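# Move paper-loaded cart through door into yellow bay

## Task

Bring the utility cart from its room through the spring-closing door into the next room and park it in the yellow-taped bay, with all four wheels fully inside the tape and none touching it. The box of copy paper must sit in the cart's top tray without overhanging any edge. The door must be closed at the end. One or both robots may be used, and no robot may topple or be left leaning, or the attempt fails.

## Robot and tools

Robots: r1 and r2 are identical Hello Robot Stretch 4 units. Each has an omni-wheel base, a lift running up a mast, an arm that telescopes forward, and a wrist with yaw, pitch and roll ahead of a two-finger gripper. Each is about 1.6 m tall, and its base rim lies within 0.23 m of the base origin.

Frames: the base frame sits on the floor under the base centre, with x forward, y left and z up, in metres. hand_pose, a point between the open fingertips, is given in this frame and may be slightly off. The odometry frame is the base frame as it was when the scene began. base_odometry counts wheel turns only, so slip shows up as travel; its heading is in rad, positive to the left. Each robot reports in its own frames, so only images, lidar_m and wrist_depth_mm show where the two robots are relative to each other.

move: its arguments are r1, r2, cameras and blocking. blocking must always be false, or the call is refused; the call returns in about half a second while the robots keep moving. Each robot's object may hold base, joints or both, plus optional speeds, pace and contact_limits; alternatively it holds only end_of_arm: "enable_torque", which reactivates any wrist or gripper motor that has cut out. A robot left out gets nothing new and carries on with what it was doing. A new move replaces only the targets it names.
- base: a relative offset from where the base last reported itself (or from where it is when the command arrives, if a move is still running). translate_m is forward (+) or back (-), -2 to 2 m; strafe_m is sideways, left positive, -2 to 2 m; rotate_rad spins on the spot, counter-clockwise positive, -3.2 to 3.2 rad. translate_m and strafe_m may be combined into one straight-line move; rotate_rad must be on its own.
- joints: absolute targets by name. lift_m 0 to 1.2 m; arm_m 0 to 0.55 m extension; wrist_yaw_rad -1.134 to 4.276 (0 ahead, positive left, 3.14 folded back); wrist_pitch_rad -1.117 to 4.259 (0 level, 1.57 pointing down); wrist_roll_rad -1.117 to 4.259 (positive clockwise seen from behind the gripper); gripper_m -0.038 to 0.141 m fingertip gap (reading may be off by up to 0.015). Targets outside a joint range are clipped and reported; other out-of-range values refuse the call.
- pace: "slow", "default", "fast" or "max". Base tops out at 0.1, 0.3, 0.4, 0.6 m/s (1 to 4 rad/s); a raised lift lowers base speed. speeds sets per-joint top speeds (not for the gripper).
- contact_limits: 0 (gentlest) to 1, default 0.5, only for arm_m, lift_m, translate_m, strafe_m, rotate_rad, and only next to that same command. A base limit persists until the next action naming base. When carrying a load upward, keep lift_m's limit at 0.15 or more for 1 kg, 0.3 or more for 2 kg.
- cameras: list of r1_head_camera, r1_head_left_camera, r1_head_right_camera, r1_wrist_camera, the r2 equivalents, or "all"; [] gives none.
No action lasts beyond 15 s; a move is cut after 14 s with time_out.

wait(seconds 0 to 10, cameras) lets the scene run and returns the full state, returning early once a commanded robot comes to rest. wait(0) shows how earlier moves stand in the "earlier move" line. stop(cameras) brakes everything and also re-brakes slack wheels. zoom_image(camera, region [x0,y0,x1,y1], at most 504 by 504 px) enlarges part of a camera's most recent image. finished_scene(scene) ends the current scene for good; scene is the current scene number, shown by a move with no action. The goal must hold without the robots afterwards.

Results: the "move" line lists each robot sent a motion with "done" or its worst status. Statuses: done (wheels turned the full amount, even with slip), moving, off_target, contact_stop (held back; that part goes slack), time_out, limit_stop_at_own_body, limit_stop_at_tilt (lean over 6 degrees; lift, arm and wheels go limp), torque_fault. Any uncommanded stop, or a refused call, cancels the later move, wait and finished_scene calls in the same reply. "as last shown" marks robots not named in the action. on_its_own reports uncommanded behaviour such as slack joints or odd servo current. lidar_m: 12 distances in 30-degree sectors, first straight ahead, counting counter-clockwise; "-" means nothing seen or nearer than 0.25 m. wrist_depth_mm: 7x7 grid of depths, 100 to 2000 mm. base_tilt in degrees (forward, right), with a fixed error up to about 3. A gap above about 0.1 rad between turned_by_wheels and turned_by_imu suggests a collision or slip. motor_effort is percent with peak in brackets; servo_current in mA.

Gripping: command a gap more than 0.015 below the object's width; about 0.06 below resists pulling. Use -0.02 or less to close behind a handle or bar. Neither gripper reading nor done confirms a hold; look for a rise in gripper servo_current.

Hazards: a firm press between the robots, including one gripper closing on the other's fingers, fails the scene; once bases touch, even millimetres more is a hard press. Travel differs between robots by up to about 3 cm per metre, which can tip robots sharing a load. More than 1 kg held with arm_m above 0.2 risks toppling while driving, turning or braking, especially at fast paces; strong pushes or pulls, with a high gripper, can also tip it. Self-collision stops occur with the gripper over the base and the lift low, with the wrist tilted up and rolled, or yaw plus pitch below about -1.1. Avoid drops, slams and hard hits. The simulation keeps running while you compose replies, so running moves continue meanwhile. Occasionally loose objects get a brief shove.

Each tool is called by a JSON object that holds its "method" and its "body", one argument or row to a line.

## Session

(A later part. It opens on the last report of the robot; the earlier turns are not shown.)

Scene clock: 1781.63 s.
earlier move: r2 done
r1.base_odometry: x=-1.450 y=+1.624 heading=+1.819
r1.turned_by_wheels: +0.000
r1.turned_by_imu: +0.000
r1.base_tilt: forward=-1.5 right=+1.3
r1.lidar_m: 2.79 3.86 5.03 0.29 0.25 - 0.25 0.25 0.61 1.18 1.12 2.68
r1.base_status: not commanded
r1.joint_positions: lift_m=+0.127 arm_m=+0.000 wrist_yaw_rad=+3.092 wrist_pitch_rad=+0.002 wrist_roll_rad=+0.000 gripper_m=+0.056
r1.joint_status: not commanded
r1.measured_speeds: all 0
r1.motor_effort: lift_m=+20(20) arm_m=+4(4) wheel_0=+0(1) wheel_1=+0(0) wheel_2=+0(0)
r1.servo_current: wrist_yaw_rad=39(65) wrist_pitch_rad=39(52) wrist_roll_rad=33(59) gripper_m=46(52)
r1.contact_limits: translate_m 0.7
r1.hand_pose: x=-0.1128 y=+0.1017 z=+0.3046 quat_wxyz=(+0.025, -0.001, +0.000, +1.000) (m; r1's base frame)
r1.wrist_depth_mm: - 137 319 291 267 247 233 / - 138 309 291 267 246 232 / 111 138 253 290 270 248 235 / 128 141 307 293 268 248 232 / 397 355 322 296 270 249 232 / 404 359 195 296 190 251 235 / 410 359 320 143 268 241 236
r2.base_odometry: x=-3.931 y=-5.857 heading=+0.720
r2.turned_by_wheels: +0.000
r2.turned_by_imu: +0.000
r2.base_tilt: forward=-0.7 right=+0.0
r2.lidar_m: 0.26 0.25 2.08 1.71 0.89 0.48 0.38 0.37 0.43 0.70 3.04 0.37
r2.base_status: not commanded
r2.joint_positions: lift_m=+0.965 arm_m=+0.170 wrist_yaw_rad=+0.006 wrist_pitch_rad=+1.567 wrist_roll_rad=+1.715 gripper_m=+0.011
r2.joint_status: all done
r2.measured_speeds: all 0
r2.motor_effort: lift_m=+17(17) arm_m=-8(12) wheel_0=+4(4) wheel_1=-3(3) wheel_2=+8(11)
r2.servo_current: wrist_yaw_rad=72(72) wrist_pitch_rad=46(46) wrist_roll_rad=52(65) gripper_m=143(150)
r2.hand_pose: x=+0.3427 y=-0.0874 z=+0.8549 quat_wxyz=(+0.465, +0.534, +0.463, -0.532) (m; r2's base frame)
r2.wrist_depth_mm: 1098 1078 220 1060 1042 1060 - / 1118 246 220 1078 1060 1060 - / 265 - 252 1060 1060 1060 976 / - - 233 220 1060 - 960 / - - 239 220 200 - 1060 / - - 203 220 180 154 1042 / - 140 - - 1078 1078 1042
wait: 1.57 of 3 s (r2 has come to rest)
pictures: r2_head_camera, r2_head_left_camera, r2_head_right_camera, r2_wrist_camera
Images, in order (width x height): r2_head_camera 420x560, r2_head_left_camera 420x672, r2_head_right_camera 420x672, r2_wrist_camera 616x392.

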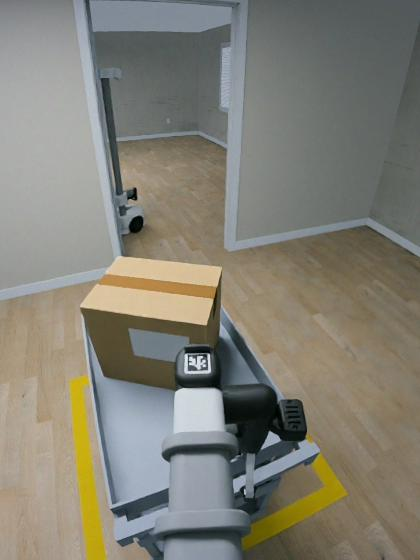

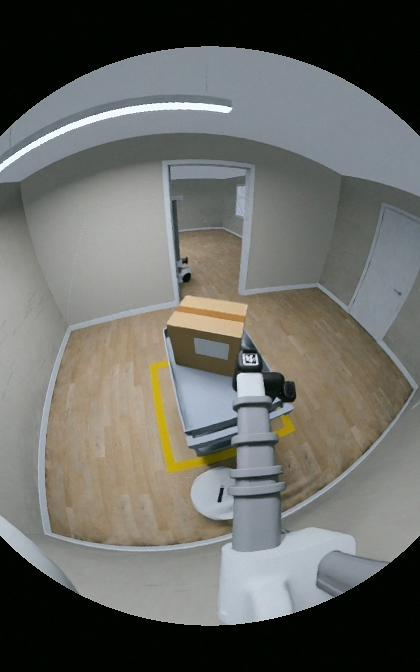

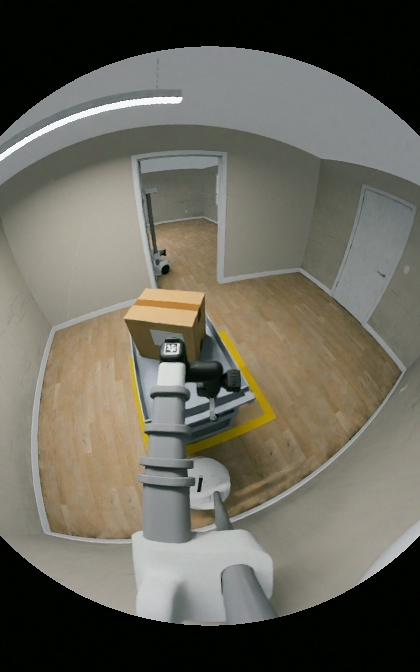

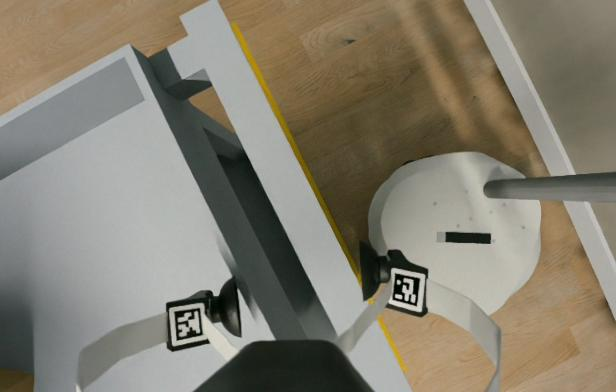

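{"method": "move", "body": {
  "blocking": false,
  "r2": {"joints":{"gripper_m":0.14}}
}}

{"method": "wait", "body": {
  "seconds": 2
}}

{"method": "move", "body": {
  "blocking": false,
  "r2": {"joints":{"lift_m":1.12}}
}}

{"method": "wait", "body": {
  "seconds": 3
}}

{"method": "move", "body": {
  "blocking": false,
  "r2": {"joints":{"arm_m":0.0}}
}}

{"method": "wait", "body": {
  "seconds": 3,
  "cameras": ["r2_head_camera","r2_head_left_camera","r2_head_right_camera","r2_wrist_camera"]
}}

Scene clock: 1791.63 s.
move: r2 moving
r1: as last shown
r1.lidar_m: 2.82 3.88 5.02 0.31 0.25 - 0.25 0.26 0.60 1.16 1.12 2.69
r1.motor_effort: lift_m=+20(20) arm_m=+4(4) wheel_0=+0(0) wheel_1=+0(0) wheel_2=+0(0)
r1.servo_current: wrist_yaw_rad=46(65) wrist_pitch_rad=39(52) wrist_roll_rad=59(65) gripper_m=39(46)
r1.contact_limits: translate_m 0.7
r1.wrist_depth_mm: - 137 320 291 266 246 233 / - 137 312 291 266 247 234 / 111 138 253 290 268 248 233 / 129 142 309 293 270 248 232 / 397 359 322 293 270 248 232 / 402 362 195 293 191 248 235 / 407 359 319 143 267 241 236
r2.base_odometry: x=-3.931 y=-5.857 heading=+0.720
r2.turned_by_wheels: +0.000
r2.turned_by_imu: +0.001
r2.base_tilt: forward=-0.7 right=+0.0
r2.lidar_m: 0.25 0.25 2.07 1.74 0.94 0.46 0.38 0.36 0.42 0.71 3.05 0.36
r2.base_status: not commanded
r2.joint_positions: lift_m=+0.965 arm_m=+0.170 wrist_yaw_rad=+0.006 wrist_pitch_rad=+1.567 wrist_roll_rad=+1.715 gripper_m=+0.030
r2.joint_status: gripper_m moving
r2.measured_speeds: all 0
r2.motor_effort: lift_m=+16(17) arm_m=-7(8) wheel_0=+4(4) wheel_1=-3(3) wheel_2=+8(8)
r2.servo_current: wrist_yaw_rad=52(59) wrist_pitch_rad=46(46) wrist_roll_rad=52(59) gripper_m=91(137)
r2.hand_pose: x=+0.3427 y=-0.0874 z=+0.8550 quat_wxyz=(+0.465, +0.534, +0.463, -0.532) (m; r2's base frame)
r2.wrist_depth_mm: 1078 1078 222 1098 1078 1060 - / 1098 247 220 1078 1060 1042 - / 266 - 245 1078 1060 1060 991 / - - 243 221 1060 - 960 / - - 236 220 201 - 1060 / - 170 193 220 187 153 1060 / - 144 - - 1060 1060 1078

Scene clock: 1793.37 s.
earlier move: r2 done
r1.base_odometry: x=-1.450 y=+1.624 heading=+1.819
r1.turned_by_wheels: +0.000
r1.turned_by_imu: +0.000
r1.base_tilt: forward=-1.5 right=+1.3
r1.lidar_m: 2.86 3.87 5.03 0.32 0.25 - 0.25 0.26 0.62 1.18 1.11 2.68
r1.base_status: not commanded
r1.joint_positions: lift_m=+0.127 arm_m=+0.000 wrist_yaw_rad=+3.092 wrist_pitch_rad=+0.002 wrist_roll_rad=+0.000 gripper_m=+0.056
r1.joint_status: not commanded
r1.measured_speeds: all 0
r1.motor_effort: lift_m=+20(20) arm_m=+4(4) wheel_0=+0(1) wheel_1=+0(0) wheel_2=+0(0)
r1.servo_current: wrist_yaw_rad=52(65) wrist_pitch_rad=39(52) wrist_roll_rad=52(65) gripper_m=52(52)
r1.contact_limits: translate_m 0.7
r1.hand_pose: x=-0.1128 y=+0.1017 z=+0.3046 quat_wxyz=(+0.025, -0.001, +0.000, +1.000) (m; r1's base frame)
r1.wrist_depth_mm: - 137 319 290 267 246 232 / - 138 310 291 267 246 234 / 111 138 253 293 268 248 235 / 128 141 310 291 270 246 232 / 397 357 322 294 268 249 233 / 407 359 195 293 191 249 236 / 410 359 319 143 267 240 236
r2.base_odometry: x=-3.931 y=-5.857 heading=+0.720
r2.turned_by_wheels: +0.000
r2.turned_by_imu: +0.000
r2.base_tilt: forward=-0.7 right=+0.1
r2.lidar_m: 0.25 0.26 2.08 1.70 0.95 0.48 0.39 0.37 0.44 0.70 3.07 0.35
r2.base_status: not commanded
r2.joint_positions: lift_m=+0.965 arm_m=+0.170 wrist_yaw_rad=+0.003 wrist_pitch_rad=+1.567 wrist_roll_rad=+1.718 gripper_m=+0.140
r2.joint_status: all done
r2.measured_speeds: all 0
r2.motor_effort: lift_m=+15(17) arm_m=-7(8) wheel_0=+4(4) wheel_1=-2(3) wheel_2=+6(8)
r2.servo_current: wrist_yaw_rad=52(65) wrist_pitch_rad=46(46) wrist_roll_rad=59(59) gripper_m=52(137)
r2.hand_pose: x=+0.3424 y=-0.0874 z=+0.8550 quat_wxyz=(+0.464, +0.536, +0.462, -0.534) (m; r2's base frame)
r2.wrist_depth_mm: 1078 1078 217 1078 1060 1060 - / 252 243 218 1078 1060 1060 - / 263 218 228 1078 1060 1078 991 / - - 243 217 - - 976 / - - 234 218 - - 1042 / - 185 196 217 211 1078 1060 / - - - - 1078 1098 1078
wait: 1.73 of 2 s (r2 has come to rest)

Scene clock: 1793.87 s.
move: r2 moving
r1: as last shown
r1.lidar_m: 2.82 3.87 5.02 0.30 0.25 - 0.25 0.25 0.63 1.16 1.10 2.70
r1.motor_effort: lift_m=+20(20) arm_m=+3(4) wheel_0=+0(0) wheel_1=+0(0) wheel_2=+0(0)
r1.servo_current: wrist_yaw_rad=39(59) wrist_pitch_rad=46(46) wrist_roll_rad=46(65) gripper_m=39(52)
r1.contact_limits: translate_m 0.7
r1.wrist_depth_mm: - 137 322 290 266 246 233 / - 137 310 290 267 247 233 / 111 138 252 291 268 247 235 / 129 142 309 293 267 248 232 / 399 355 322 294 268 249 233 / 404 359 195 294 190 250 235 / 407 359 320 143 267 240 236
r2.base_odometry: x=-3.931 y=-5.857 heading=+0.720
r2.turned_by_wheels: +0.000
r2.turned_by_imu: +0.000
r2.base_tilt: forward=-0.7 right=+0.1
r2.lidar_m: 0.25 0.25 2.08 1.70 0.93 0.48 0.37 0.36 0.42 0.70 3.05 0.33
r2.base_status: not commanded
r2.joint_positions: lift_m=+1.003 arm_m=+0.170 wrist_yaw_rad=+0.003 wrist_pitch_rad=+1.567 wrist_roll_rad=+1.718 gripper_m=+0.140
r2.joint_status: lift_m moving
r2.measured_speeds: translate_m=+0.000 strafe_m=+0.000 rotate_rad=+0.000 lift_m=+0.146 arm_m=+0.000 wrist_yaw_rad=+0.000 wrist_pitch_rad=+0.000 wrist_roll_rad=+0.000
r2.motor_effort: lift_m=+25(25) arm_m=-7(8) wheel_0=+4(4) wheel_1=-3(3) wheel_2=+6(7)
r2.servo_current: wrist_yaw_rad=46(52) wrist_pitch_rad=46(46) wrist_roll_rad=59(59) gripper_m=46(52)
r2.hand_pose: x=+0.3424 y=-0.0874 z=+0.8925 quat_wxyz=(+0.464, +0.536, +0.462, -0.534) (m; r2's base frame)
r2.wrist_depth_mm: 1118 1118 1098 1098 1098 1060 - / 1098 276 276 1098 1098 1098 - / 278 - 256 1098 1118 1098 1025 / - - 274 252 - - 1008 / - - 260 250 - - 1098 / - 185 191 252 251 1098 1078 / 320 - - - 1118 1118 1098

Scene clock: 1795.10 s.
earlier move: r2 done
r1.base_odometry: x=-1.450 y=+1.624 heading=+1.819
r1.turned_by_wheels: +0.000
r1.turned_by_imu: +0.000
r1.base_tilt: forward=-1.5 right=+1.3
r1.lidar_m: 2.82 3.88 5.02 0.33 0.25 - 0.25 0.25 0.62 1.15 1.14 2.69
r1.base_status: not commanded
r1.joint_positions: lift_m=+0.127 arm_m=+0.000 wrist_yaw_rad=+3.092 wrist_pitch_rad=+0.002 wrist_roll_rad=+0.000 gripper_m=+0.056
r1.joint_status: not commanded
r1.measured_speeds: all 0
r1.motor_effort: lift_m=+20(20) arm_m=+3(4) wheel_0=+0(1) wheel_1=+0(0) wheel_2=+0(0)
r1.servo_current: wrist_yaw_rad=65(72) wrist_pitch_rad=39(52) wrist_roll_rad=26(65) gripper_m=46(52)
r1.contact_limits: translate_m 0.7
r1.hand_pose: x=-0.1128 y=+0.1017 z=+0.3046 quat_wxyz=(+0.025, -0.001, +0.000, +1.000) (m; r1's base frame)
r1.wrist_depth_mm: - 137 319 290 266 247 233 / - 137 312 291 268 246 232 / 111 138 253 291 268 248 233 / 128 142 309 291 268 247 232 / 397 357 320 294 270 249 232 / 407 359 196 293 191 248 235 / 407 359 320 143 266 239 235
r2.base_odometry: x=-3.931 y=-5.857 heading=+0.720
r2.turned_by_wheels: +0.000
r2.turned_by_imu: +0.000
r2.base_tilt: forward=-0.7 right=+0.1
r2.lidar_m: 0.25 0.25 2.06 1.70 0.90 0.46 0.39 0.37 0.42 0.69 3.04 0.32
r2.base_status: not commanded
r2.joint_positions: lift_m=+1.120 arm_m=+0.170 wrist_yaw_rad=+0.003 wrist_pitch_rad=+1.567 wrist_roll_rad=+1.718 gripper_m=+0.140
r2.joint_status: all done
r2.measured_speeds: all 0
r2.motor_effort: lift_m=+21(25) arm_m=-7(8) wheel_0=+4(4) wheel_1=-3(3) wheel_2=+6(7)
r2.servo_current: wrist_yaw_rad=52(59) wrist_pitch_rad=39(52) wrist_roll_rad=46(59) gripper_m=65(65)
r2.hand_pose: x=+0.3424 y=-0.0874 z=+1.0095 quat_wxyz=(+0.464, +0.536, +0.462, -0.534) (m; r2's base frame)
r2.wrist_depth_mm: 1229 1229 1229 1205 1229 1160 - / 1229 1229 1229 1229 1205 1229 - / 1255 418 402 1205 1229 1205 - / 418 - - 691 - 1229 1060 / - - - 373 - 1205 1205 / 415 196 176 166 373 1229 1205 / 343 389 - - 1229 1229 1229
wait: 1.23 of 3 s (r2 has come to rest)

Scene clock: 1795.60 s.
move: r2 moving
r1: as last shown
r1.base_tilt: forward=-1.5 right=+1.2
r1.lidar_m: 2.82 3.86 5.03 0.33 0.25 - 0.25 0.26 0.63 1.16 1.13 2.70
r1.motor_effort: lift_m=+20(20) arm_m=+4(4) wheel_0=+0(1) wheel_1=+0(0) wheel_2=+0(0)
r1.servo_current: wrist_yaw_rad=52(65) wrist_pitch_rad=46(46) wrist_roll_rad=46(59) gripper_m=39(46)
r1.contact_limits: translate_m 0.7
r1.wrist_depth_mm: - 137 322 291 267 248 233 / - 137 310 291 267 247 234 / 111 138 253 291 268 249 234 / 128 142 306 293 270 249 232 / 399 357 322 293 268 249 233 / 410 362 196 294 191 249 236 / 410 362 319 143 267 241 235
r2.base_odometry: x=-3.931 y=-5.857 heading=+0.720
r2.turned_by_wheels: +0.000
r2.turned_by_imu: +0.000
r2.base_tilt: forward=-0.7 right=+0.0
r2.lidar_m: 0.25 0.25 2.07 1.71 0.89 0.49 0.37 0.34 0.41 0.70 3.04 0.33
r2.base_status: not commanded
r2.joint_positions: lift_m=+1.120 arm_m=+0.119 wrist_yaw_rad=+0.003 wrist_pitch_rad=+1.567 wrist_roll_rad=+1.718 gripper_m=+0.140
r2.joint_status: arm_m moving
r2.measured_speeds: translate_m=+0.000 strafe_m=+0.000 rotate_rad=+0.000 lift_m=+0.000 arm_m=-0.195 wrist_yaw_rad=+0.000 wrist_pitch_rad=+0.000 wrist_roll_rad=+0.001
r2.motor_effort: lift_m=+21(21) arm_m=-10(11) wheel_0=+4(4) wheel_1=-3(3) wheel_2=+6(7)
r2.servo_current: wrist_yaw_rad=46(59) wrist_pitch_rad=39(46) wrist_roll_rad=46(59) gripper_m=46(65)
r2.hand_pose: x=+0.2917 y=-0.0874 z=+1.0095 quat_wxyz=(+0.463, +0.536, +0.462, -0.534) (m; r2's base frame)
r2.wrist_depth_mm: 1229 1255 1229 1229 1205 - - / 1255 1229 1229 1229 1229 1182 - / 1229 392 373 1205 1229 1229 - / 410 - 373 1229 - 866 517 / - - 373 384 - 1229 1182 / 436 187 196 166 1229 1205 1205 / 387 - - - 1229 1182 1205

Scene clock: 1796.70 s.
earlier move: r2 done
r1.base_odometry: x=-1.450 y=+1.624 heading=+1.819
r1.turned_by_wheels: +0.000
r1.turned_by_imu: +0.000
r1.base_tilt: forward=-1.6 right=+1.3
r1.lidar_m: 2.82 3.88 5.03 0.31 0.25 - 0.25 0.25 0.62 1.19 1.13 2.70
r1.base_status: not commanded
r1.joint_positions: lift_m=+0.127 arm_m=+0.000 wrist_yaw_rad=+3.092 wrist_pitch_rad=+0.002 wrist_roll_rad=+0.000 gripper_m=+0.056
r1.joint_status: not commanded
r1.measured_speeds: all 0
r1.motor_effort: lift_m=+20(20) arm_m=+4(4) wheel_0=+0(1) wheel_1=+0(0) wheel_2=+0(0)
r1.servo_current: wrist_yaw_rad=65(65) wrist_pitch_rad=39(46) wrist_roll_rad=65(65) gripper_m=46(46)
r1.contact_limits: translate_m 0.7
r1.hand_pose: x=-0.1128 y=+0.1017 z=+0.3046 quat_wxyz=(+0.025, -0.001, +0.000, +1.000) (m; r1's base frame)
r1.wrist_depth_mm: - 137 319 290 267 247 233 / - 137 314 291 266 247 232 / 111 138 252 293 267 248 235 / 128 141 309 294 268 247 233 / 397 357 322 294 270 248 232 / 404 359 196 293 190 248 235 / 413 359 320 143 267 240 236
r2.base_odometry: x=-3.931 y=-5.857 heading=+0.720
r2.turned_by_wheels: +0.000
r2.turned_by_imu: +0.000
r2.base_tilt: forward=-0.6 right=+0.1
r2.lidar_m: 0.25 0.25 2.07 1.71 0.89 0.49 0.38 0.37 0.43 0.72 3.06 0.34
r2.base_status: not commanded
r2.joint_positions: lift_m=+1.120 arm_m=+0.000 wrist_yaw_rad=+0.003 wrist_pitch_rad=+1.567 wrist_roll_rad=+1.718 gripper_m=+0.140
r2.joint_status: all done
r2.measured_speeds: all 0
r2.motor_effort: lift_m=+21(21) arm_m=-7(11) wheel_0=+4(4) wheel_1=-3(3) wheel_2=+6(7)
r2.servo_current: wrist_yaw_rad=33(59) wrist_pitch_rad=39(46) wrist_roll_rad=52(59) gripper_m=52(65)
r2.hand_pose: x=+0.1724 y=-0.0874 z=+1.0095 quat_wxyz=(+0.463, +0.536, +0.462, -0.534) (m; r2's base frame)
r2.wrist_depth_mm: 1229 1229 1205 1229 1229 - - / 1229 1229 1255 1205 1229 - - / 399 1229 1205 1229 1229 1160 - / 397 382 1025 1229 - 525 327 / - 384 732 - - 1229 - / - 196 375 166 211 1229 1138 / - 384 375 - 1255 1229 1229
wait: 1.10 of 3 s (r2 has come to rest)
pictures: r2_head_camera, r2_head_left_camera, r2_head_right_camera, r2_wrist_camera
Images, in order (width x height): r2_head_camera 420x560, r2_head_left_camera 420x672, r2_head_right_camera 420x672, r2_wrist_camera 616x392.

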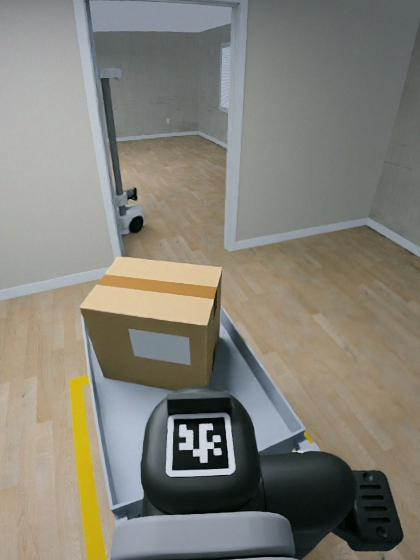

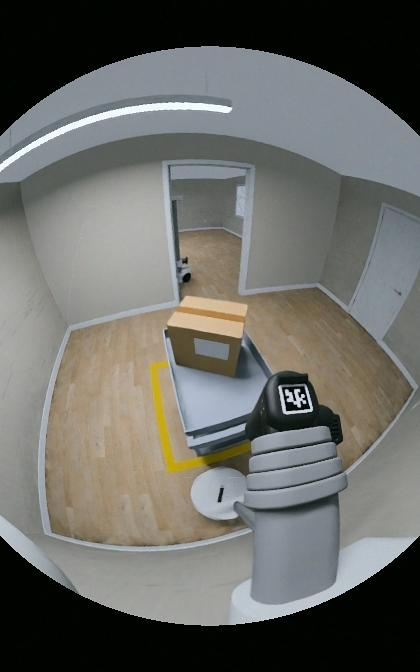

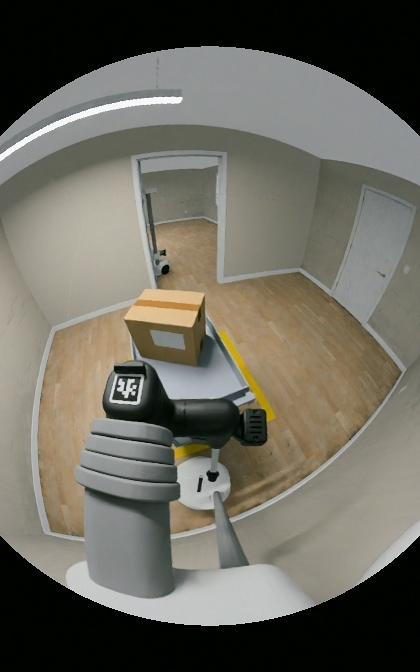

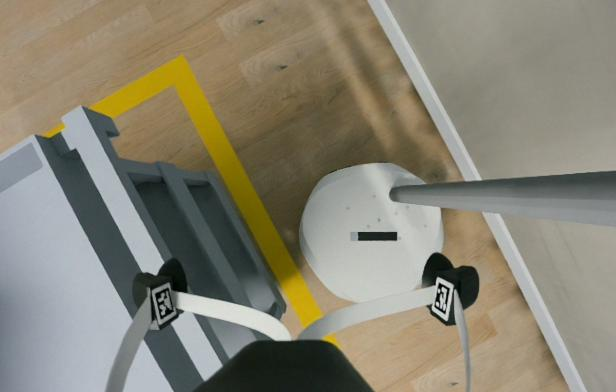

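{"method": "move", "body": {
  "blocking": false,
  "r2": {"base":{"translate_m":0.325,"strafe_m":-0.946}}
}}

{"method": "wait", "body": {
  "seconds": 6
}}

{"method": "move", "body": {
  "blocking": false,
  "r2": {"base":{"rotate_rad":1.2}}
}}

{"method": "wait", "body": {
  "seconds": 3
}}

{"method": "wait", "body": {
  "seconds": 0.5,
  "cameras": ["r2_head_camera","r2_head_left_camera","r2_head_right_camera"]
}}

Scene clock: 1810.27 s.
move: r2 moving
r1: as last shown
r1.lidar_m: 2.80 3.88 5.03 0.31 0.25 - 0.25 0.25 0.60 1.19 1.13 2.68
r1.servo_current: wrist_yaw_rad=46(59) wrist_pitch_rad=39(46) wrist_roll_rad=39(65) gripper_m=39(46)
r1.contact_limits: translate_m 0.7
r1.wrist_depth_mm: - 137 317 290 267 246 233 / - 137 310 290 267 247 233 / 111 138 252 293 267 247 234 / 128 142 309 293 268 248 233 / 397 357 322 294 268 248 232 / 404 359 195 293 190 249 236 / 407 362 319 143 266 240 236
r2.base_odometry: x=-3.904 y=-5.873 heading=+0.720
r2.turned_by_wheels: +0.000
r2.turned_by_imu: +0.000
r2.base_tilt: forward=-0.7 right=+0.1
r2.lidar_m: 0.25 0.25 2.11 1.71 0.93 0.47 0.37 0.37 0.42 0.69 3.02 0.32
r2.base_status: translate_m moving; strafe_m moving
r2.joint_positions: lift_m=+1.120 arm_m=+0.000 wrist_yaw_rad=+0.003 wrist_pitch_rad=+1.567 wrist_roll_rad=+1.718 gripper_m=+0.140
r2.joint_status: not commanded
r2.measured_speeds: translate_m=+0.041 strafe_m=-0.117 rotate_rad=+0.005 lift_m=+0.000 arm_m=+0.000 wrist_yaw_rad=+0.000 wrist_pitch_rad=+0.000 wrist_roll_rad=+0.000
r2.motor_effort: lift_m=+21(21) arm_m=-7(8) wheel_0=+8(11) wheel_1=-9(10) wheel_2=-7(10)
r2.servo_current: wrist_yaw_rad=52(52) wrist_pitch_rad=39(46) wrist_roll_rad=52(52) gripper_m=39(52)
r2.hand_pose: x=+0.1724 y=-0.0874 z=+1.0095 quat_wxyz=(+0.463, +0.536, +0.462, -0.534) (m; r2's base frame)
r2.wrist_depth_mm: 1205 1255 1205 1255 1229 - - / 1229 1205 1205 1229 1205 - - / 1229 1205 1205 1205 1229 1182 - / 392 387 1098 1229 - 525 325 / - 377 723 - - 1205 - / - 196 373 1098 212 1229 1118 / - 373 375 - 1255 1229 1205

Scene clock: 1814.57 s.
earlier move: r2 done
r1.base_odometry: x=-1.450 y=+1.624 heading=+1.819
r1.turned_by_wheels: +0.000
r1.turned_by_imu: +0.000
r1.base_tilt: forward=-1.6 right=+1.3
r1.lidar_m: 2.83 3.90 5.02 0.31 0.25 - 0.25 0.25 0.60 1.18 1.13 2.68
r1.base_status: not commanded
r1.joint_positions: lift_m=+0.127 arm_m=+0.000 wrist_yaw_rad=+3.092 wrist_pitch_rad=+0.002 wrist_roll_rad=+0.000 gripper_m=+0.056
r1.joint_status: not commanded
r1.measured_speeds: all 0
r1.motor_effort: lift_m=+20(20) arm_m=+4(4) wheel_0=+0(1) wheel_1=+0(0) wheel_2=+0(0)
r1.servo_current: wrist_yaw_rad=46(72) wrist_pitch_rad=39(46) wrist_roll_rad=52(72) gripper_m=39(52)
r1.contact_limits: translate_m 0.7
r1.hand_pose: x=-0.1128 y=+0.1017 z=+0.3046 quat_wxyz=(+0.025, -0.001, +0.000, +1.000) (m; r1's base frame)
r1.wrist_depth_mm: - 137 320 289 266 247 232 / - 137 310 290 267 247 233 / 111 138 252 293 268 247 235 / 129 142 309 293 268 248 232 / 397 355 322 293 268 249 234 / 404 359 195 294 190 249 235 / 407 359 319 143 268 241 236
r2.base_odometry: x=-3.064 y=-6.354 heading=+0.719
r2.turned_by_wheels: +0.000
r2.turned_by_imu: +0.001
r2.base_tilt: forward=-0.7 right=+0.1
r2.lidar_m: 2.43 2.57 0.77 0.68 0.90 0.49 0.38 0.35 0.40 0.70 2.05 2.27
r2.base_status: done
r2.joint_positions: lift_m=+1.120 arm_m=+0.000 wrist_yaw_rad=+0.003 wrist_pitch_rad=+1.567 wrist_roll_rad=+1.718 gripper_m=+0.140
r2.joint_status: not commanded
r2.measured_speeds: all 0
r2.motor_effort: lift_m=+21(21) arm_m=-7(8) wheel_0=+3(13) wheel_1=-4(11) wheel_2=-4(10)
r2.servo_current: wrist_yaw_rad=46(65) wrist_pitch_rad=46(52) wrist_roll_rad=52(65) gripper_m=52(59)
r2.hand_pose: x=+0.1724 y=-0.0874 z=+1.0096 quat_wxyz=(+0.463, +0.536, +0.462, -0.534) (m; r2's base frame)
r2.wrist_depth_mm: 1205 1255 1229 1229 1229 - - / 1229 1229 1229 1255 1229 - - / 1255 1229 1205 1229 1229 1160 - / 1229 1229 1229 1229 - 535 327 / 1229 1229 1229 1229 - 1229 - / 1255 1255 1229 1229 212 1229 1118 / 1229 1205 1229 - 1229 1205 1229
wait: 4.30 of 6 s (r2 has come to rest)

Scene clock: 1815.07 s.
move: r2 moving
r1: as last shown
r1.base_tilt: forward=-1.5 right=+1.3
r1.lidar_m: 2.82 3.87 5.02 0.28 0.25 - 0.25 0.25 0.63 1.18 1.12 2.70
r1.servo_current: wrist_yaw_rad=65(65) wrist_pitch_rad=46(46) wrist_roll_rad=39(59) gripper_m=46(46)
r1.contact_limits: translate_m 0.7
r1.wrist_depth_mm: - 137 319 290 267 245 235 / - 137 312 293 267 247 234 / 111 138 252 291 268 248 235 / 128 141 309 293 268 248 232 / 399 357 322 293 268 249 233 / 407 359 196 293 191 249 235 / 407 359 320 143 267 240 236
r2.base_odometry: x=-3.064 y=-6.354 heading=+0.875
r2.turned_by_wheels: +0.156
r2.turned_by_imu: +0.152
r2.base_tilt: forward=-0.7 right=+0.1
r2.lidar_m: 2.42 1.10 0.71 0.67 0.68 0.40 0.36 0.36 0.47 0.90 2.05 2.50
r2.base_status: rotate_rad moving
r2.joint_positions: lift_m=+1.120 arm_m=+0.000 wrist_yaw_rad=+0.003 wrist_pitch_rad=+1.567 wrist_roll_rad=+1.718 gripper_m=+0.140
r2.joint_status: not commanded
r2.measured_speeds: translate_m=-0.001 strafe_m=-0.001 rotate_rad=+0.607 lift_m=+0.000 arm_m=+0.000 wrist_yaw_rad=+0.000 wrist_pitch_rad=+0.000 wrist_roll_rad=+0.000
r2.motor_effort: lift_m=+21(21) arm_m=-7(7) wheel_0=-4(7) wheel_1=-7(10) wheel_2=-9(10)
r2.servo_current: wrist_yaw_rad=52(59) wrist_pitch_rad=39(46) wrist_roll_rad=46(59) gripper_m=46(52)
r2.hand_pose: x=+0.1724 y=-0.0874 z=+1.0096 quat_wxyz=(+0.463, +0.536, +0.462, -0.534) (m; r2's base frame)
r2.wrist_depth_mm: 1205 1205 1229 1205 1182 - - / 1205 1229 1229 1229 1229 - - / 1229 1255 1229 1229 1205 1182 - / 1229 1229 1229 1205 - 530 325 / 1229 1229 1229 1229 - 1182 - / 1229 1255 1255 1229 212 1098 - / 1255 1229 1229 - 1229 1255 -

Scene clock: 1816.83 s.
earlier move: r2 done
r1.base_odometry: x=-1.450 y=+1.624 heading=+1.819
r1.turned_by_wheels: +0.000
r1.turned_by_imu: +0.000
r1.base_tilt: forward=-1.5 right=+1.3
r1.lidar_m: 2.81 3.89 5.02 0.31 0.25 - 0.25 0.25 0.62 1.19 1.12 2.70
r1.base_status: not commanded
r1.joint_positions: lift_m=+0.127 arm_m=+0.000 wrist_yaw_rad=+3.092 wrist_pitch_rad=+0.002 wrist_roll_rad=+0.000 gripper_m=+0.056
r1.joint_status: not commanded
r1.measured_speeds: all 0
r1.motor_effort: lift_m=+20(20) arm_m=+4(4) wheel_0=+0(1) wheel_1=+0(0) wheel_2=+0(0)
r1.servo_current: wrist_yaw_rad=52(65) wrist_pitch_rad=46(52) wrist_roll_rad=39(65) gripper_m=39(46)
r1.contact_limits: translate_m 0.7
r1.hand_pose: x=-0.1128 y=+0.1017 z=+0.3046 quat_wxyz=(+0.025, -0.001, +0.000, +1.000) (m; r1's base frame)
r1.wrist_depth_mm: - 137 317 291 266 246 233 / - 137 312 291 266 247 234 / 111 138 252 293 270 248 234 / 128 142 309 293 267 247 232 / 397 357 324 293 268 249 233 / 407 359 196 293 191 249 236 / 407 359 320 143 267 241 236
r2.base_odometry: x=-3.064 y=-6.354 heading=+1.919
r2.turned_by_wheels: +1.043
r2.turned_by_imu: +1.016
r2.base_tilt: forward=-0.7 right=+0.0
r2.lidar_m: 0.69 0.67 0.71 0.43 0.36 0.33 0.47 0.91 2.04 2.51 2.43 1.11
r2.base_status: done
r2.joint_positions: lift_m=+1.120 arm_m=+0.000 wrist_yaw_rad=+0.003 wrist_pitch_rad=+1.567 wrist_roll_rad=+1.718 gripper_m=+0.140
r2.joint_status: not commanded
r2.measured_speeds: all 0
r2.motor_effort: lift_m=+21(21) arm_m=-7(7) wheel_0=-2(9) wheel_1=-5(10) wheel_2=-4(11)
r2.servo_current: wrist_yaw_rad=39(65) wrist_pitch_rad=39(46) wrist_roll_rad=52(59) gripper_m=52(59)
r2.hand_pose: x=+0.1724 y=-0.0874 z=+1.0096 quat_wxyz=(+0.463, +0.536, +0.462, -0.534) (m; r2's base frame)
r2.wrist_depth_mm: 1229 1205 1205 1205 1229 1205 1205 / 1182 1229 1229 1229 1205 1205 1205 / 1229 1182 1205 1255 1255 1229 1229 / 1229 1229 1229 1205 - 580 342 / 1042 1229 1229 1205 - 1229 - / - 195 1229 1229 212 186 - / 750 1255 1255 - - - -
wait: 1.77 of 3 s (r2 has come to rest)

Scene clock: 1817.33 s.
r1.base_odometry: x=-1.450 y=+1.624 heading=+1.819
r1.turned_by_wheels: +0.000
r1.turned_by_imu: +0.000
r1.base_tilt: forward=-1.5 right=+1.3
r1.lidar_m: 2.80 3.87 5.04 0.29 0.25 - 0.25 0.25 0.63 1.15 1.11 2.71
r1.base_status: not commanded
r1.joint_positions: lift_m=+0.127 arm_m=+0.000 wrist_yaw_rad=+3.092 wrist_pitch_rad=+0.002 wrist_roll_rad=+0.000 gripper_m=+0.056
r1.joint_status: not commanded
r1.measured_speeds: all 0
r1.motor_effort: lift_m=+20(20) arm_m=+4(4) wheel_0=+0(1) wheel_1=+0(0) wheel_2=+0(0)
r1.servo_current: wrist_yaw_rad=46(65) wrist_pitch_rad=46(52) wrist_roll_rad=33(65) gripper_m=46(46)
r1.contact_limits: translate_m 0.7
r1.hand_pose: x=-0.1128 y=+0.1017 z=+0.3046 quat_wxyz=(+0.025, -0.001, +0.000, +1.000) (m; r1's base frame)
r1.wrist_depth_mm: - 137 319 290 265 247 233 / - 138 312 293 266 246 234 / 111 138 252 290 267 248 234 / 128 142 309 291 268 248 232 / 397 357 322 293 268 249 233 / 404 359 195 294 191 248 236 / 407 362 320 143 267 241 236
r2.base_odometry: x=-3.064 y=-6.354 heading=+1.919
r2.turned_by_wheels: +0.000
r2.turned_by_imu: +0.000
r2.base_tilt: forward=-0.7 right=+0.1
r2.lidar_m: 0.67 0.69 0.69 0.43 0.36 0.36 0.44 0.90 2.07 2.50 2.42 1.12
r2.base_status: done
r2.joint_positions: lift_m=+1.120 arm_m=+0.000 wrist_yaw_rad=+0.003 wrist_pitch_rad=+1.567 wrist_roll_rad=+1.718 gripper_m=+0.140
r2.joint_status: not commanded
r2.measured_speeds: all 0
r2.motor_effort: lift_m=+21(21) arm_m=-7(7) wheel_0=-2(9) wheel_1=-5(10) wheel_2=-4(11)
r2.servo_current: wrist_yaw_rad=46(65) wrist_pitch_rad=46(46) wrist_roll_rad=59(59) gripper_m=46(59)
r2.hand_pose: x=+0.1724 y=-0.0874 z=+1.0096 quat_wxyz=(+0.463, +0.536, +0.462, -0.534) (m; r2's base frame)
r2.wrist_depth_mm: 1205 1205 1229 1229 1229 1205 1182 / 1229 1229 1255 1229 1255 1205 1205 / 1205 1229 1229 1229 1205 1229 1205 / 1229 1205 1229 1229 - 580 342 / 1042 1229 1229 1229 - 1229 - / - 195 1229 1229 211 186 - / 759 1205 1255 - - - -
wait: 0.50 s; at rest by 0.27 s
pictures: r2_head_camera, r2_head_left_camera, r2_head_right_camera
Images, in order (width x height): r2_head_camera 420x560, r2_head_left_camera 420x672, r2_head_right_camera 420x672.

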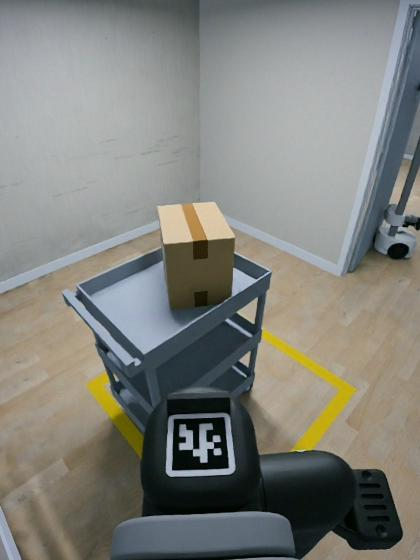

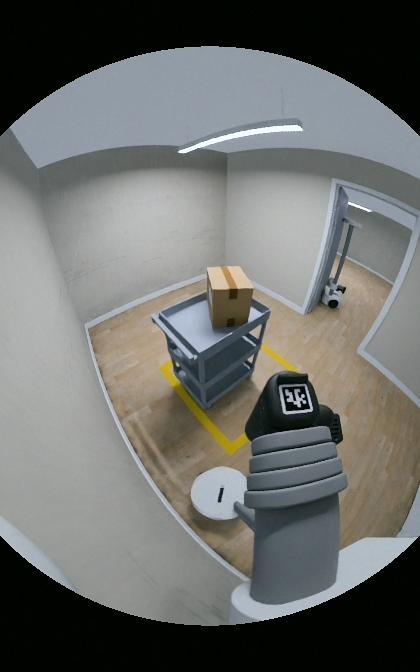

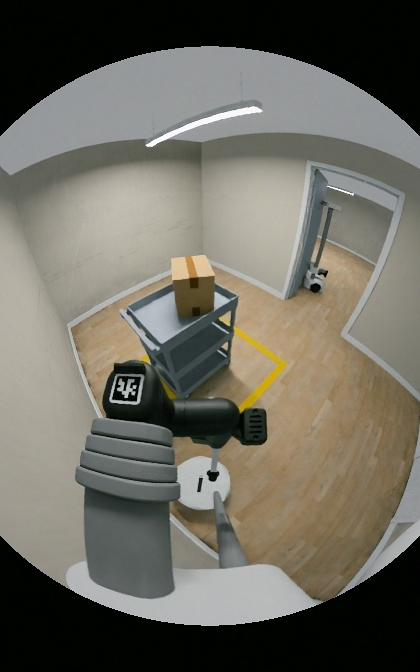

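{"method": "wait", "body": {
  "seconds": 0,
  "cameras": ["r2_head_camera","r2_head_left_camera","r2_head_right_camera","r1_head_camera"]
}}

{"method": "zoom_image", "body": {
  "camera": "r2_head_camera",
  "region": [0, 250, 420, 560]
}}

Scene clock: 1836.70 s.
r1.base_odometry: x=-1.450 y=+1.624 heading=+1.819
r1.turned_by_wheels: +0.000
r1.turned_by_imu: +0.000
r1.base_tilt: forward=-1.5 right=+1.3
r1.lidar_m: 2.81 3.90 5.03 0.32 0.25 - 0.25 0.27 0.59 1.19 1.13 2.70
r1.base_status: not commanded
r1.joint_positions: lift_m=+0.127 arm_m=+0.000 wrist_yaw_rad=+3.092 wrist_pitch_rad=+0.002 wrist_roll_rad=+0.000 gripper_m=+0.056
r1.joint_status: not commanded
r1.measured_speeds: all 0
r1.motor_effort: lift_m=+20(20) arm_m=+3(4) wheel_0=+0(1) wheel_1=+0(0) wheel_2=+0(0)
r1.servo_current: wrist_yaw_rad=65(65) wrist_pitch_rad=39(52) wrist_roll_rad=65(65) gripper_m=39(46)
r1.contact_limits: translate_m 0.7
r1.hand_pose: x=-0.1128 y=+0.1017 z=+0.3046 quat_wxyz=(+0.025, -0.001, +0.000, +1.000) (m; r1's base frame)
r1.wrist_depth_mm: - 137 319 291 265 247 233 / - 138 310 290 267 246 233 / 111 138 253 293 268 247 234 / 128 142 309 291 268 248 232 / 397 355 322 293 268 247 233 / 407 359 195 294 191 249 236 / 410 362 322 143 267 242 236
r2.base_odometry: x=-3.064 y=-6.354 heading=+1.919
r2.turned_by_wheels: +0.000
r2.turned_by_imu: +0.000
r2.base_tilt: forward=-0.7 right=+0.0
r2.lidar_m: 0.70 0.69 0.73 0.43 0.35 0.38 0.46 0.88 2.08 2.48 2.44 1.13
r2.base_status: done
r2.joint_positions: lift_m=+1.120 arm_m=+0.000 wrist_yaw_rad=+0.003 wrist_pitch_rad=+1.567 wrist_roll_rad=+1.718 gripper_m=+0.140
r2.joint_status: not commanded
r2.measured_speeds: all 0
r2.motor_effort: lift_m=+21(21) arm_m=-7(7) wheel_0=-2(9) wheel_1=-5(10) wheel_2=-4(11)
r2.servo_current: wrist_yaw_rad=52(65) wrist_pitch_rad=46(46) wrist_roll_rad=46(59) gripper_m=59(59)
r2.hand_pose: x=+0.1724 y=-0.0874 z=+1.0096 quat_wxyz=(+0.463, +0.536, +0.462, -0.534) (m; r2's base frame)
r2.wrist_depth_mm: 1229 1229 1229 1229 1205 1205 1229 / 1229 1229 1205 1229 1255 1229 1229 / 1229 1229 1205 1229 1205 1205 1205 / 1205 1229 1229 1229 - 580 340 / 1060 1229 1229 1205 - 1229 - / - 195 1229 1229 212 186 - / 750 1229 1255 - - - -
pictures: r1_head_camera, r2_head_camera, r2_head_left_camera, r2_head_right_camera
Images, in order (width x height): r1_head_camera 420x560, r2_head_camera 420x560, r2_head_left_camera 420x672, r2_head_right_camera 420x672.

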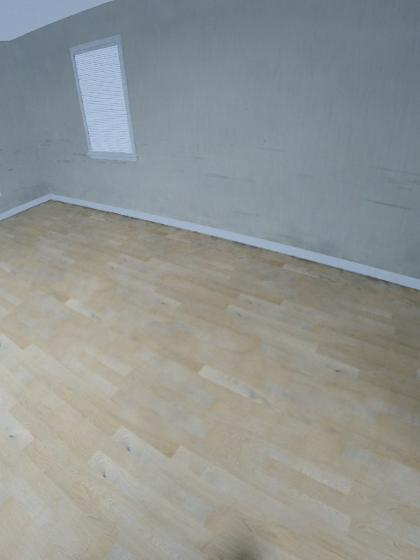

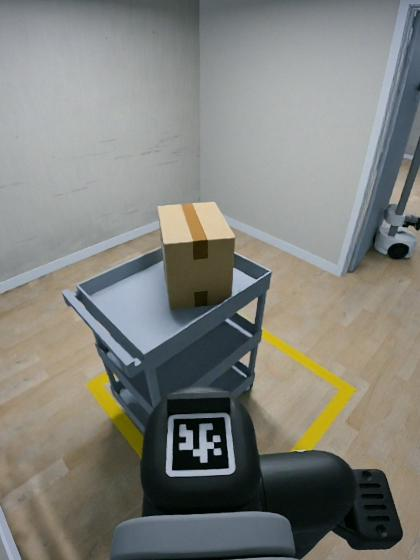

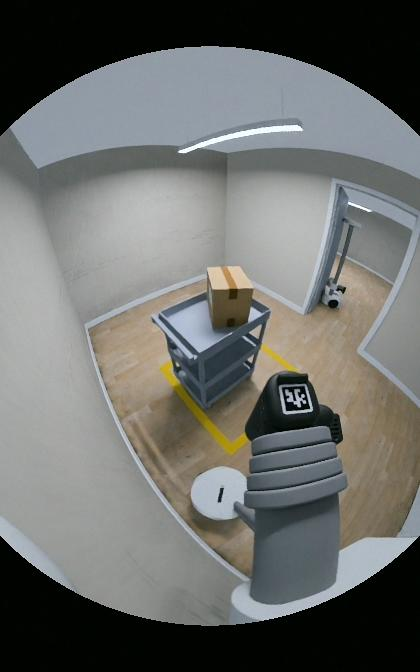

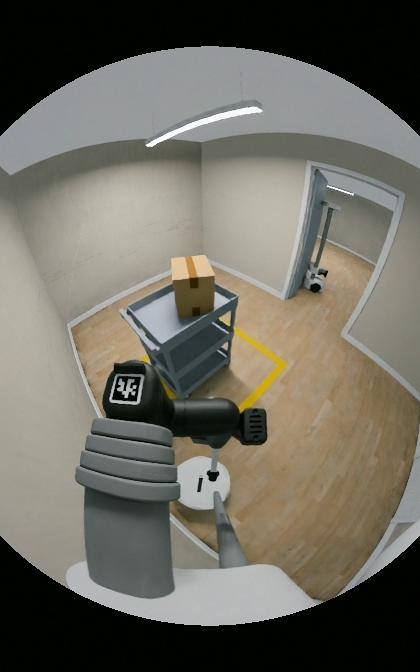

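Scaled by 1.200 from the camera's 420x560 image, which has a finer 1200x1600 frame.

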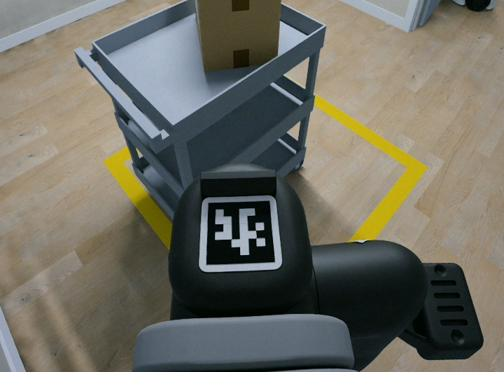

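{"method": "zoom_image", "body": {
  "camera": "r2_head_left_camera",
  "region": [140, 330, 320, 470]
}}

{"method": "zoom_image", "body": {
  "camera": "r2_head_right_camera",
  "region": [110, 290, 300, 430]
}}

{"method": "zoom_image", "body": {
  "camera": "r2_head_camera",
  "region": [70, 340, 290, 470]
}}

Scaled by 2.800 from the camera's 420x672 image, which has a finer 600x960 frame.

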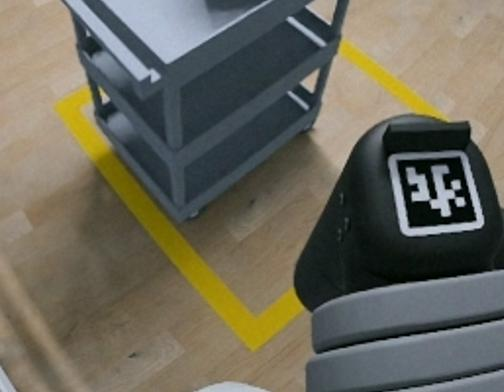

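Scaled by 2.653 from the camera's 420x672 image, which has a finer 600x960 frame.

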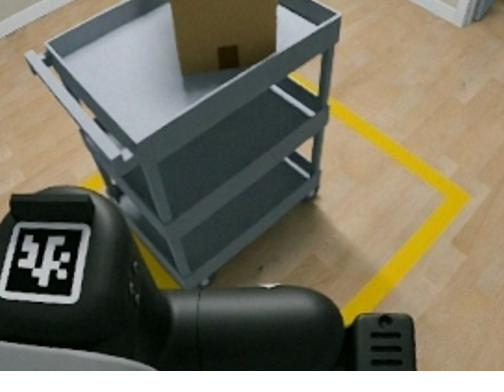

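Scaled by 2.291 from the camera's 420x560 image, which has a finer 1200x1600 frame.

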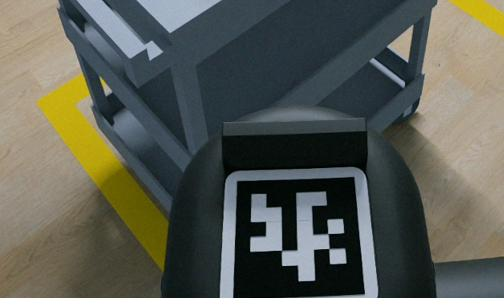

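{"method": "move", "body": {
  "r2": {"base":{"rotate_rad":0.755},"joints":{"gripper_m":-0.03},"pace":"slow"},
  "blocking": false
}}

{"method": "wait", "body": {
  "seconds": 4,
  "cameras": ["r2_head_camera","r2_head_right_camera"]
}}

Scene clock: 1888.97 s.
move: r2 moving
r1: as last shown
r1.lidar_m: 2.83 3.88 5.04 0.32 0.25 - 0.25 0.26 0.63 1.18 1.13 2.69
r1.motor_effort: lift_m=+20(20) arm_m=+4(4) wheel_0=+0(1) wheel_1=+0(0) wheel_2=+0(0)
r1.servo_current: wrist_yaw_rad=72(72) wrist_pitch_rad=39(52) wrist_roll_rad=33(59) gripper_m=46(52)
r1.contact_limits: translate_m 0.7
r1.wrist_depth_mm: - 137 319 291 266 245 233 / - 137 310 293 267 248 233 / 111 138 252 291 267 247 234 / 129 141 309 294 268 248 231 / 394 357 322 294 268 249 233 / 407 362 196 293 191 249 235 / 410 362 320 142 266 239 236
r2.base_odometry: x=-3.064 y=-6.354 heading=+2.044
r2.turned_by_wheels: +0.126
r2.turned_by_imu: +0.123
r2.base_tilt: forward=-0.7 right=+0.1
r2.lidar_m: 0.66 0.88 0.59 0.38 0.35 0.37 0.52 1.22 2.12 2.56 2.43 0.95
r2.base_status: rotate_rad moving
r2.joint_positions: lift_m=+1.120 arm_m=+0.000 wrist_yaw_rad=+0.003 wrist_pitch_rad=+1.567 wrist_roll_rad=+1.718 gripper_m=+0.134
r2.joint_status: gripper_m moving
r2.measured_speeds: translate_m=-0.002 strafe_m=-0.001 rotate_rad=+0.487 lift_m=+0.000 arm_m=+0.000 wrist_yaw_rad=+0.000 wrist_pitch_rad=+0.000 wrist_roll_rad=+0.000
r2.motor_effort: lift_m=+21(21) arm_m=-7(7) wheel_0=-9(10) wheel_1=-8(8) wheel_2=-8(10)
r2.servo_current: wrist_yaw_rad=33(59) wrist_pitch_rad=39(46) wrist_roll_rad=52(52) gripper_m=52(85)
r2.hand_pose: x=+0.1724 y=-0.0874 z=+1.0096 quat_wxyz=(+0.463, +0.536, +0.462, -0.534) (m; r2's base frame)
r2.wrist_depth_mm: 1255 1229 1205 1205 1205 1229 1229 / 1229 1229 1229 1229 1229 1229 1205 / 1229 1229 1229 1205 1229 1182 1205 / 1255 1255 1205 1229 - 574 342 / - 1229 1205 1229 - 1229 - / 750 199 1205 1229 193 - - / - 1229 1229 - - - -

Scene clock: 1892.97 s.
earlier move: r2 moving
r1.base_odometry: x=-1.450 y=+1.624 heading=+1.819
r1.turned_by_wheels: +0.000
r1.turned_by_imu: +0.000
r1.base_tilt: forward=-1.5 right=+1.3
r1.lidar_m: 2.83 3.87 5.03 0.31 0.25 - 0.25 0.25 0.64 1.16 1.10 2.69
r1.base_status: not commanded
r1.joint_positions: lift_m=+0.127 arm_m=+0.000 wrist_yaw_rad=+3.092 wrist_pitch_rad=+0.002 wrist_roll_rad=+0.000 gripper_m=+0.056
r1.joint_status: not commanded
r1.measured_speeds: all 0
r1.motor_effort: lift_m=+20(20) arm_m=+4(4) wheel_0=+0(1) wheel_1=+0(1) wheel_2=+0(0)
r1.servo_current: wrist_yaw_rad=52(72) wrist_pitch_rad=46(52) wrist_roll_rad=59(65) gripper_m=46(52)
r1.contact_limits: translate_m 0.7
r1.hand_pose: x=-0.1128 y=+0.1017 z=+0.3046 quat_wxyz=(+0.025, -0.001, +0.000, +1.000) (m; r1's base frame)
r1.wrist_depth_mm: - 137 319 290 267 246 231 / - 137 310 291 267 247 233 / 111 137 252 291 268 247 234 / 128 142 309 293 268 249 232 / 397 355 322 294 267 249 233 / 410 359 195 294 191 248 236 / 407 362 320 143 267 241 236
r2.base_odometry: x=-3.064 y=-6.354 heading=+2.673
r2.turned_by_wheels: +0.628
r2.turned_by_imu: +0.612
r2.base_tilt: forward=-0.7 right=+0.1
r2.lidar_m: 1.32 0.52 0.37 0.36 0.38 0.58 1.87 2.13 2.52 2.42 0.82 0.68
r2.base_status: done
r2.joint_positions: lift_m=+1.120 arm_m=+0.000 wrist_yaw_rad=+0.003 wrist_pitch_rad=+1.567 wrist_roll_rad=+1.718 gripper_m=+0.026
r2.joint_status: gripper_m moving
r2.measured_speeds: all 0
r2.motor_effort: lift_m=+21(21) arm_m=-7(7) wheel_0=-3(10) wheel_1=-5(9) wheel_2=-5(10)
r2.servo_current: wrist_yaw_rad=33(65) wrist_pitch_rad=46(52) wrist_roll_rad=46(65) gripper_m=65(104)
r2.hand_pose: x=+0.1724 y=-0.0874 z=+1.0096 quat_wxyz=(+0.463, +0.536, +0.462, -0.534) (m; r2's base frame)
r2.wrist_depth_mm: - 1205 1229 1205 1229 1205 1205 / - 1229 1205 1229 1182 1229 1229 / - 1098 1255 1229 1205 1229 1205 / 1205 1255 1205 1229 - 585 340 / 1229 1229 1229 1205 - 1205 1205 / 1229 1255 195 208 186 1229 1205 / 1229 1205 - - - - -
wait: 4.00 s; no rest
pictures: r2_head_camera, r2_head_right_camera
Images, in order (width x height): r2_head_camera 420x560, r2_head_right_camera 420x672.

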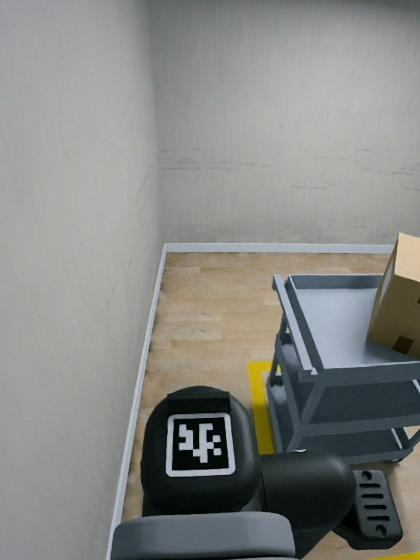

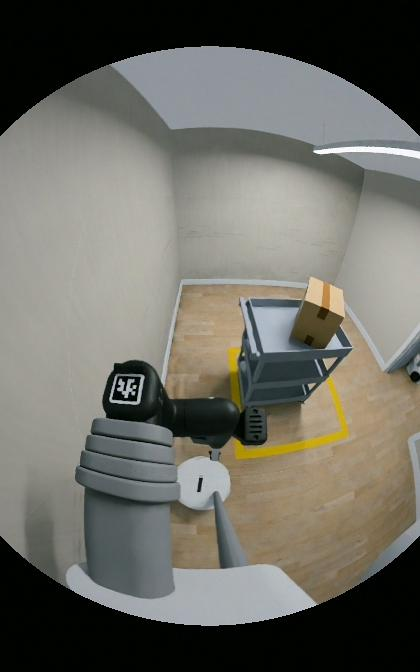

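{"method": "zoom_image", "body": {
  "camera": "r2_head_right_camera",
  "region": [215, 320, 365, 470]
}}

{"method": "zoom_image", "body": {
  "camera": "r2_head_camera",
  "region": [220, 260, 420, 480]
}}

Scaled by 3.360 from the camera's 420x672 image, which has a finer 600x960 frame.

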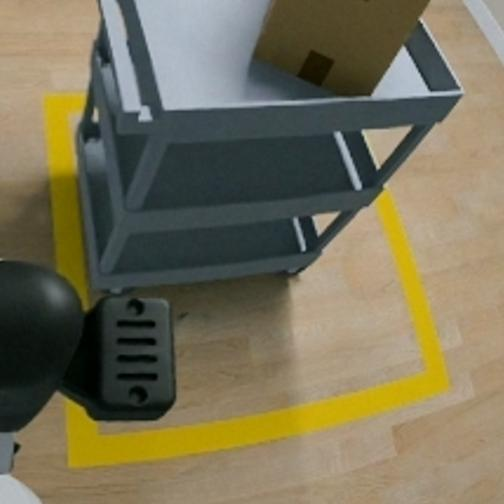

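Scaled by 2.291 from the camera's 420x560 image, which has a finer 1200x1600 frame.

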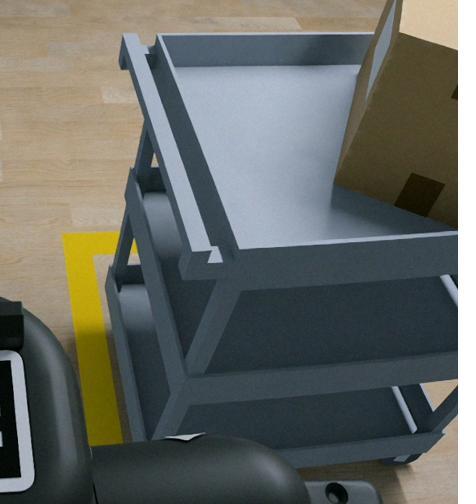

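{"method": "move", "body": {
  "r2": {"base":{"translate_m":0.3},"joints":{"arm_m":0.35},"pace":"slow"},
  "blocking": false
}}

{"method": "wait", "body": {
  "seconds": 5,
  "cameras": ["r2_head_camera","r2_head_right_camera","r2_wrist_camera"]
}}

Scene clock: 1912.70 s.
earlier move: r2 done
move: r2 moving
r1: as last shown
r1.base_tilt: forward=-1.5 right=+1.2
r1.lidar_m: 2.84 3.87 5.03 0.33 0.25 - 0.25 0.26 0.61 1.12 1.12 2.70
r1.motor_effort: lift_m=+20(20) arm_m=+4(4) wheel_0=+0(0) wheel_1=+0(0) wheel_2=+0(0)
r1.servo_current: wrist_yaw_rad=52(72) wrist_pitch_rad=46(46) wrist_roll_rad=39(59) gripper_m=33(46)
r1.contact_limits: translate_m 0.7
r1.wrist_depth_mm: - 137 317 291 266 246 233 / - 137 312 293 268 247 234 / 111 138 252 294 267 249 233 / 128 142 309 293 268 248 232 / 397 357 322 293 271 248 233 / 404 357 196 294 191 248 236 / 404 359 320 143 266 240 236
r2.base_odometry: x=-3.075 y=-6.349 heading=+2.673
r2.turned_by_wheels: +0.000
r2.turned_by_imu: +0.001
r2.base_tilt: forward=-0.7 right=+0.1
r2.lidar_m: 1.33 0.52 0.39 0.35 0.40 0.54 1.88 2.18 2.52 2.44 0.84 0.66
r2.base_status: translate_m moving
r2.joint_positions: lift_m=+1.120 arm_m=+0.012 wrist_yaw_rad=+0.003 wrist_pitch_rad=+1.567 wrist_roll_rad=+1.718 gripper_m=-0.029
r2.joint_status: arm_m moving; the others done
r2.measured_speeds: translate_m=+0.049 strafe_m=+0.000 rotate_rad=+0.002 lift_m=+0.000 arm_m=+0.049 wrist_yaw_rad=+0.000 wrist_pitch_rad=+0.000 wrist_roll_rad=+0.000
r2.motor_effort: lift_m=+21(21) arm_m=+6(12) wheel_0=+8(8) wheel_1=+4(6) wheel_2=-9(11)
r2.servo_current: wrist_yaw_rad=52(52) wrist_pitch_rad=46(46) wrist_roll_rad=52(59) gripper_m=104(111)
r2.hand_pose: x=+0.1846 y=-0.0874 z=+1.0096 quat_wxyz=(+0.463, +0.536, +0.462, -0.534) (m; r2's base frame)
r2.wrist_depth_mm: - 1229 1255 1205 1205 1205 1229 / 699 1229 1229 1229 1205 1205 1205 / - 1078 1229 1229 1205 1205 1229 / 1205 1229 1229 1229 - 591 364 / 1229 1229 1229 1255 - 1229 1205 / 1229 1229 186 199 179 1229 1229 / 1255 1255 - - - - -

Scene clock: 1917.00 s.
earlier move: r2 done
r1.base_odometry: x=-1.450 y=+1.624 heading=+1.819
r1.turned_by_wheels: +0.000
r1.turned_by_imu: +0.000
r1.base_tilt: forward=-1.5 right=+1.2
r1.lidar_m: 2.83 3.92 5.03 0.31 0.25 - 0.25 0.26 0.60 1.18 1.13 2.70
r1.base_status: not commanded
r1.joint_positions: lift_m=+0.127 arm_m=+0.000 wrist_yaw_rad=+3.092 wrist_pitch_rad=+0.002 wrist_roll_rad=+0.000 gripper_m=+0.056
r1.joint_status: not commanded
r1.measured_speeds: all 0
r1.motor_effort: lift_m=+20(20) arm_m=+4(4) wheel_0=+0(1) wheel_1=+0(1) wheel_2=+0(0)
r1.servo_current: wrist_yaw_rad=59(72) wrist_pitch_rad=46(52) wrist_roll_rad=65(72) gripper_m=39(52)
r1.contact_limits: translate_m 0.7
r1.hand_pose: x=-0.1128 y=+0.1017 z=+0.3046 quat_wxyz=(+0.025, -0.001, +0.000, +1.000) (m; r1's base frame)
r1.wrist_depth_mm: - 137 320 291 266 247 233 / - 138 310 290 267 247 234 / 111 137 252 293 267 248 235 / 128 142 309 291 267 248 232 / 399 355 322 293 268 248 233 / 407 362 196 294 190 248 235 / 413 359 320 143 265 239 235
r2.base_odometry: x=-3.331 y=-6.219 heading=+2.673
r2.turned_by_wheels: +0.000
r2.turned_by_imu: +0.001
r2.base_tilt: forward=-0.6 right=+0.0
r2.lidar_m: 1.27 0.51 0.37 0.34 0.38 0.55 1.78 2.46 2.53 2.49 0.44 0.42
r2.base_status: done
r2.joint_positions: lift_m=+1.120 arm_m=+0.350 wrist_yaw_rad=+0.003 wrist_pitch_rad=+1.567 wrist_roll_rad=+1.718 gripper_m=-0.029
r2.joint_status: all done
r2.measured_speeds: all 0
r2.motor_effort: lift_m=+21(21) arm_m=+7(13) wheel_0=+3(10) wheel_1=+5(8) wheel_2=-5(12)
r2.servo_current: wrist_yaw_rad=52(65) wrist_pitch_rad=46(46) wrist_roll_rad=33(65) gripper_m=104(111)
r2.hand_pose: x=+0.5220 y=-0.0874 z=+1.0096 quat_wxyz=(+0.463, +0.536, +0.462, -0.534) (m; r2's base frame)
r2.wrist_depth_mm: 1255 392 382 370 368 1229 1205 / 1229 1229 - - 1205 1205 1229 / 1255 1229 1205 1229 1205 1229 1205 / 1229 1229 1229 1229 1229 - 1205 / 1255 1229 1229 1229 1205 - 1205 / 1281 1205 186 200 178 1205 1182 / 1255 1255 - - - - -
wait: 4.30 of 5 s (r2 has come to rest)
pictures: r2_head_camera, r2_head_right_camera, r2_wrist_camera
Images, in order (width x height): r2_head_camera 420x560, r2_head_right_camera 420x672, r2_wrist_camera 616x392.

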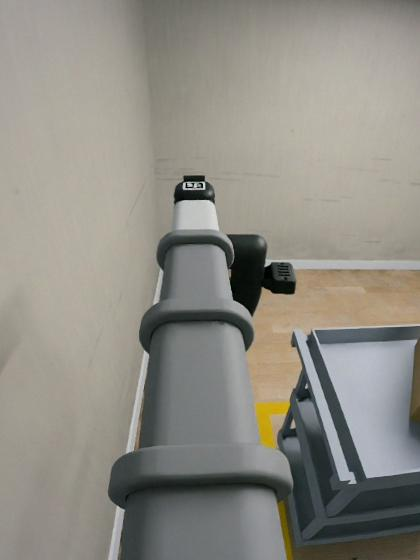

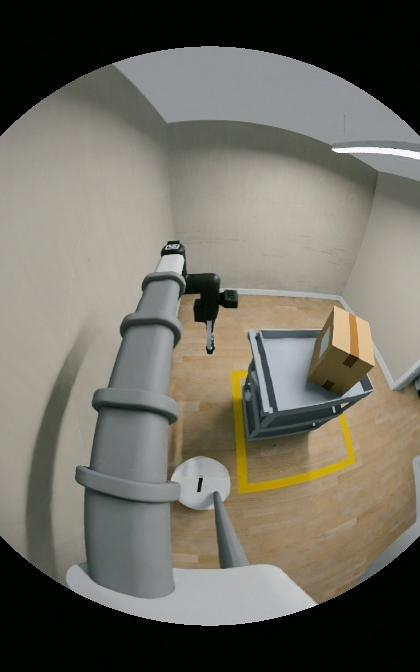

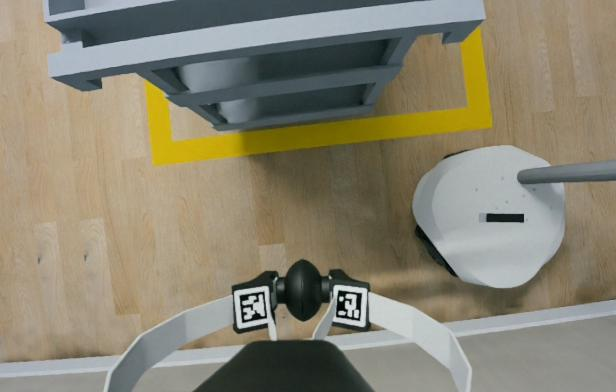

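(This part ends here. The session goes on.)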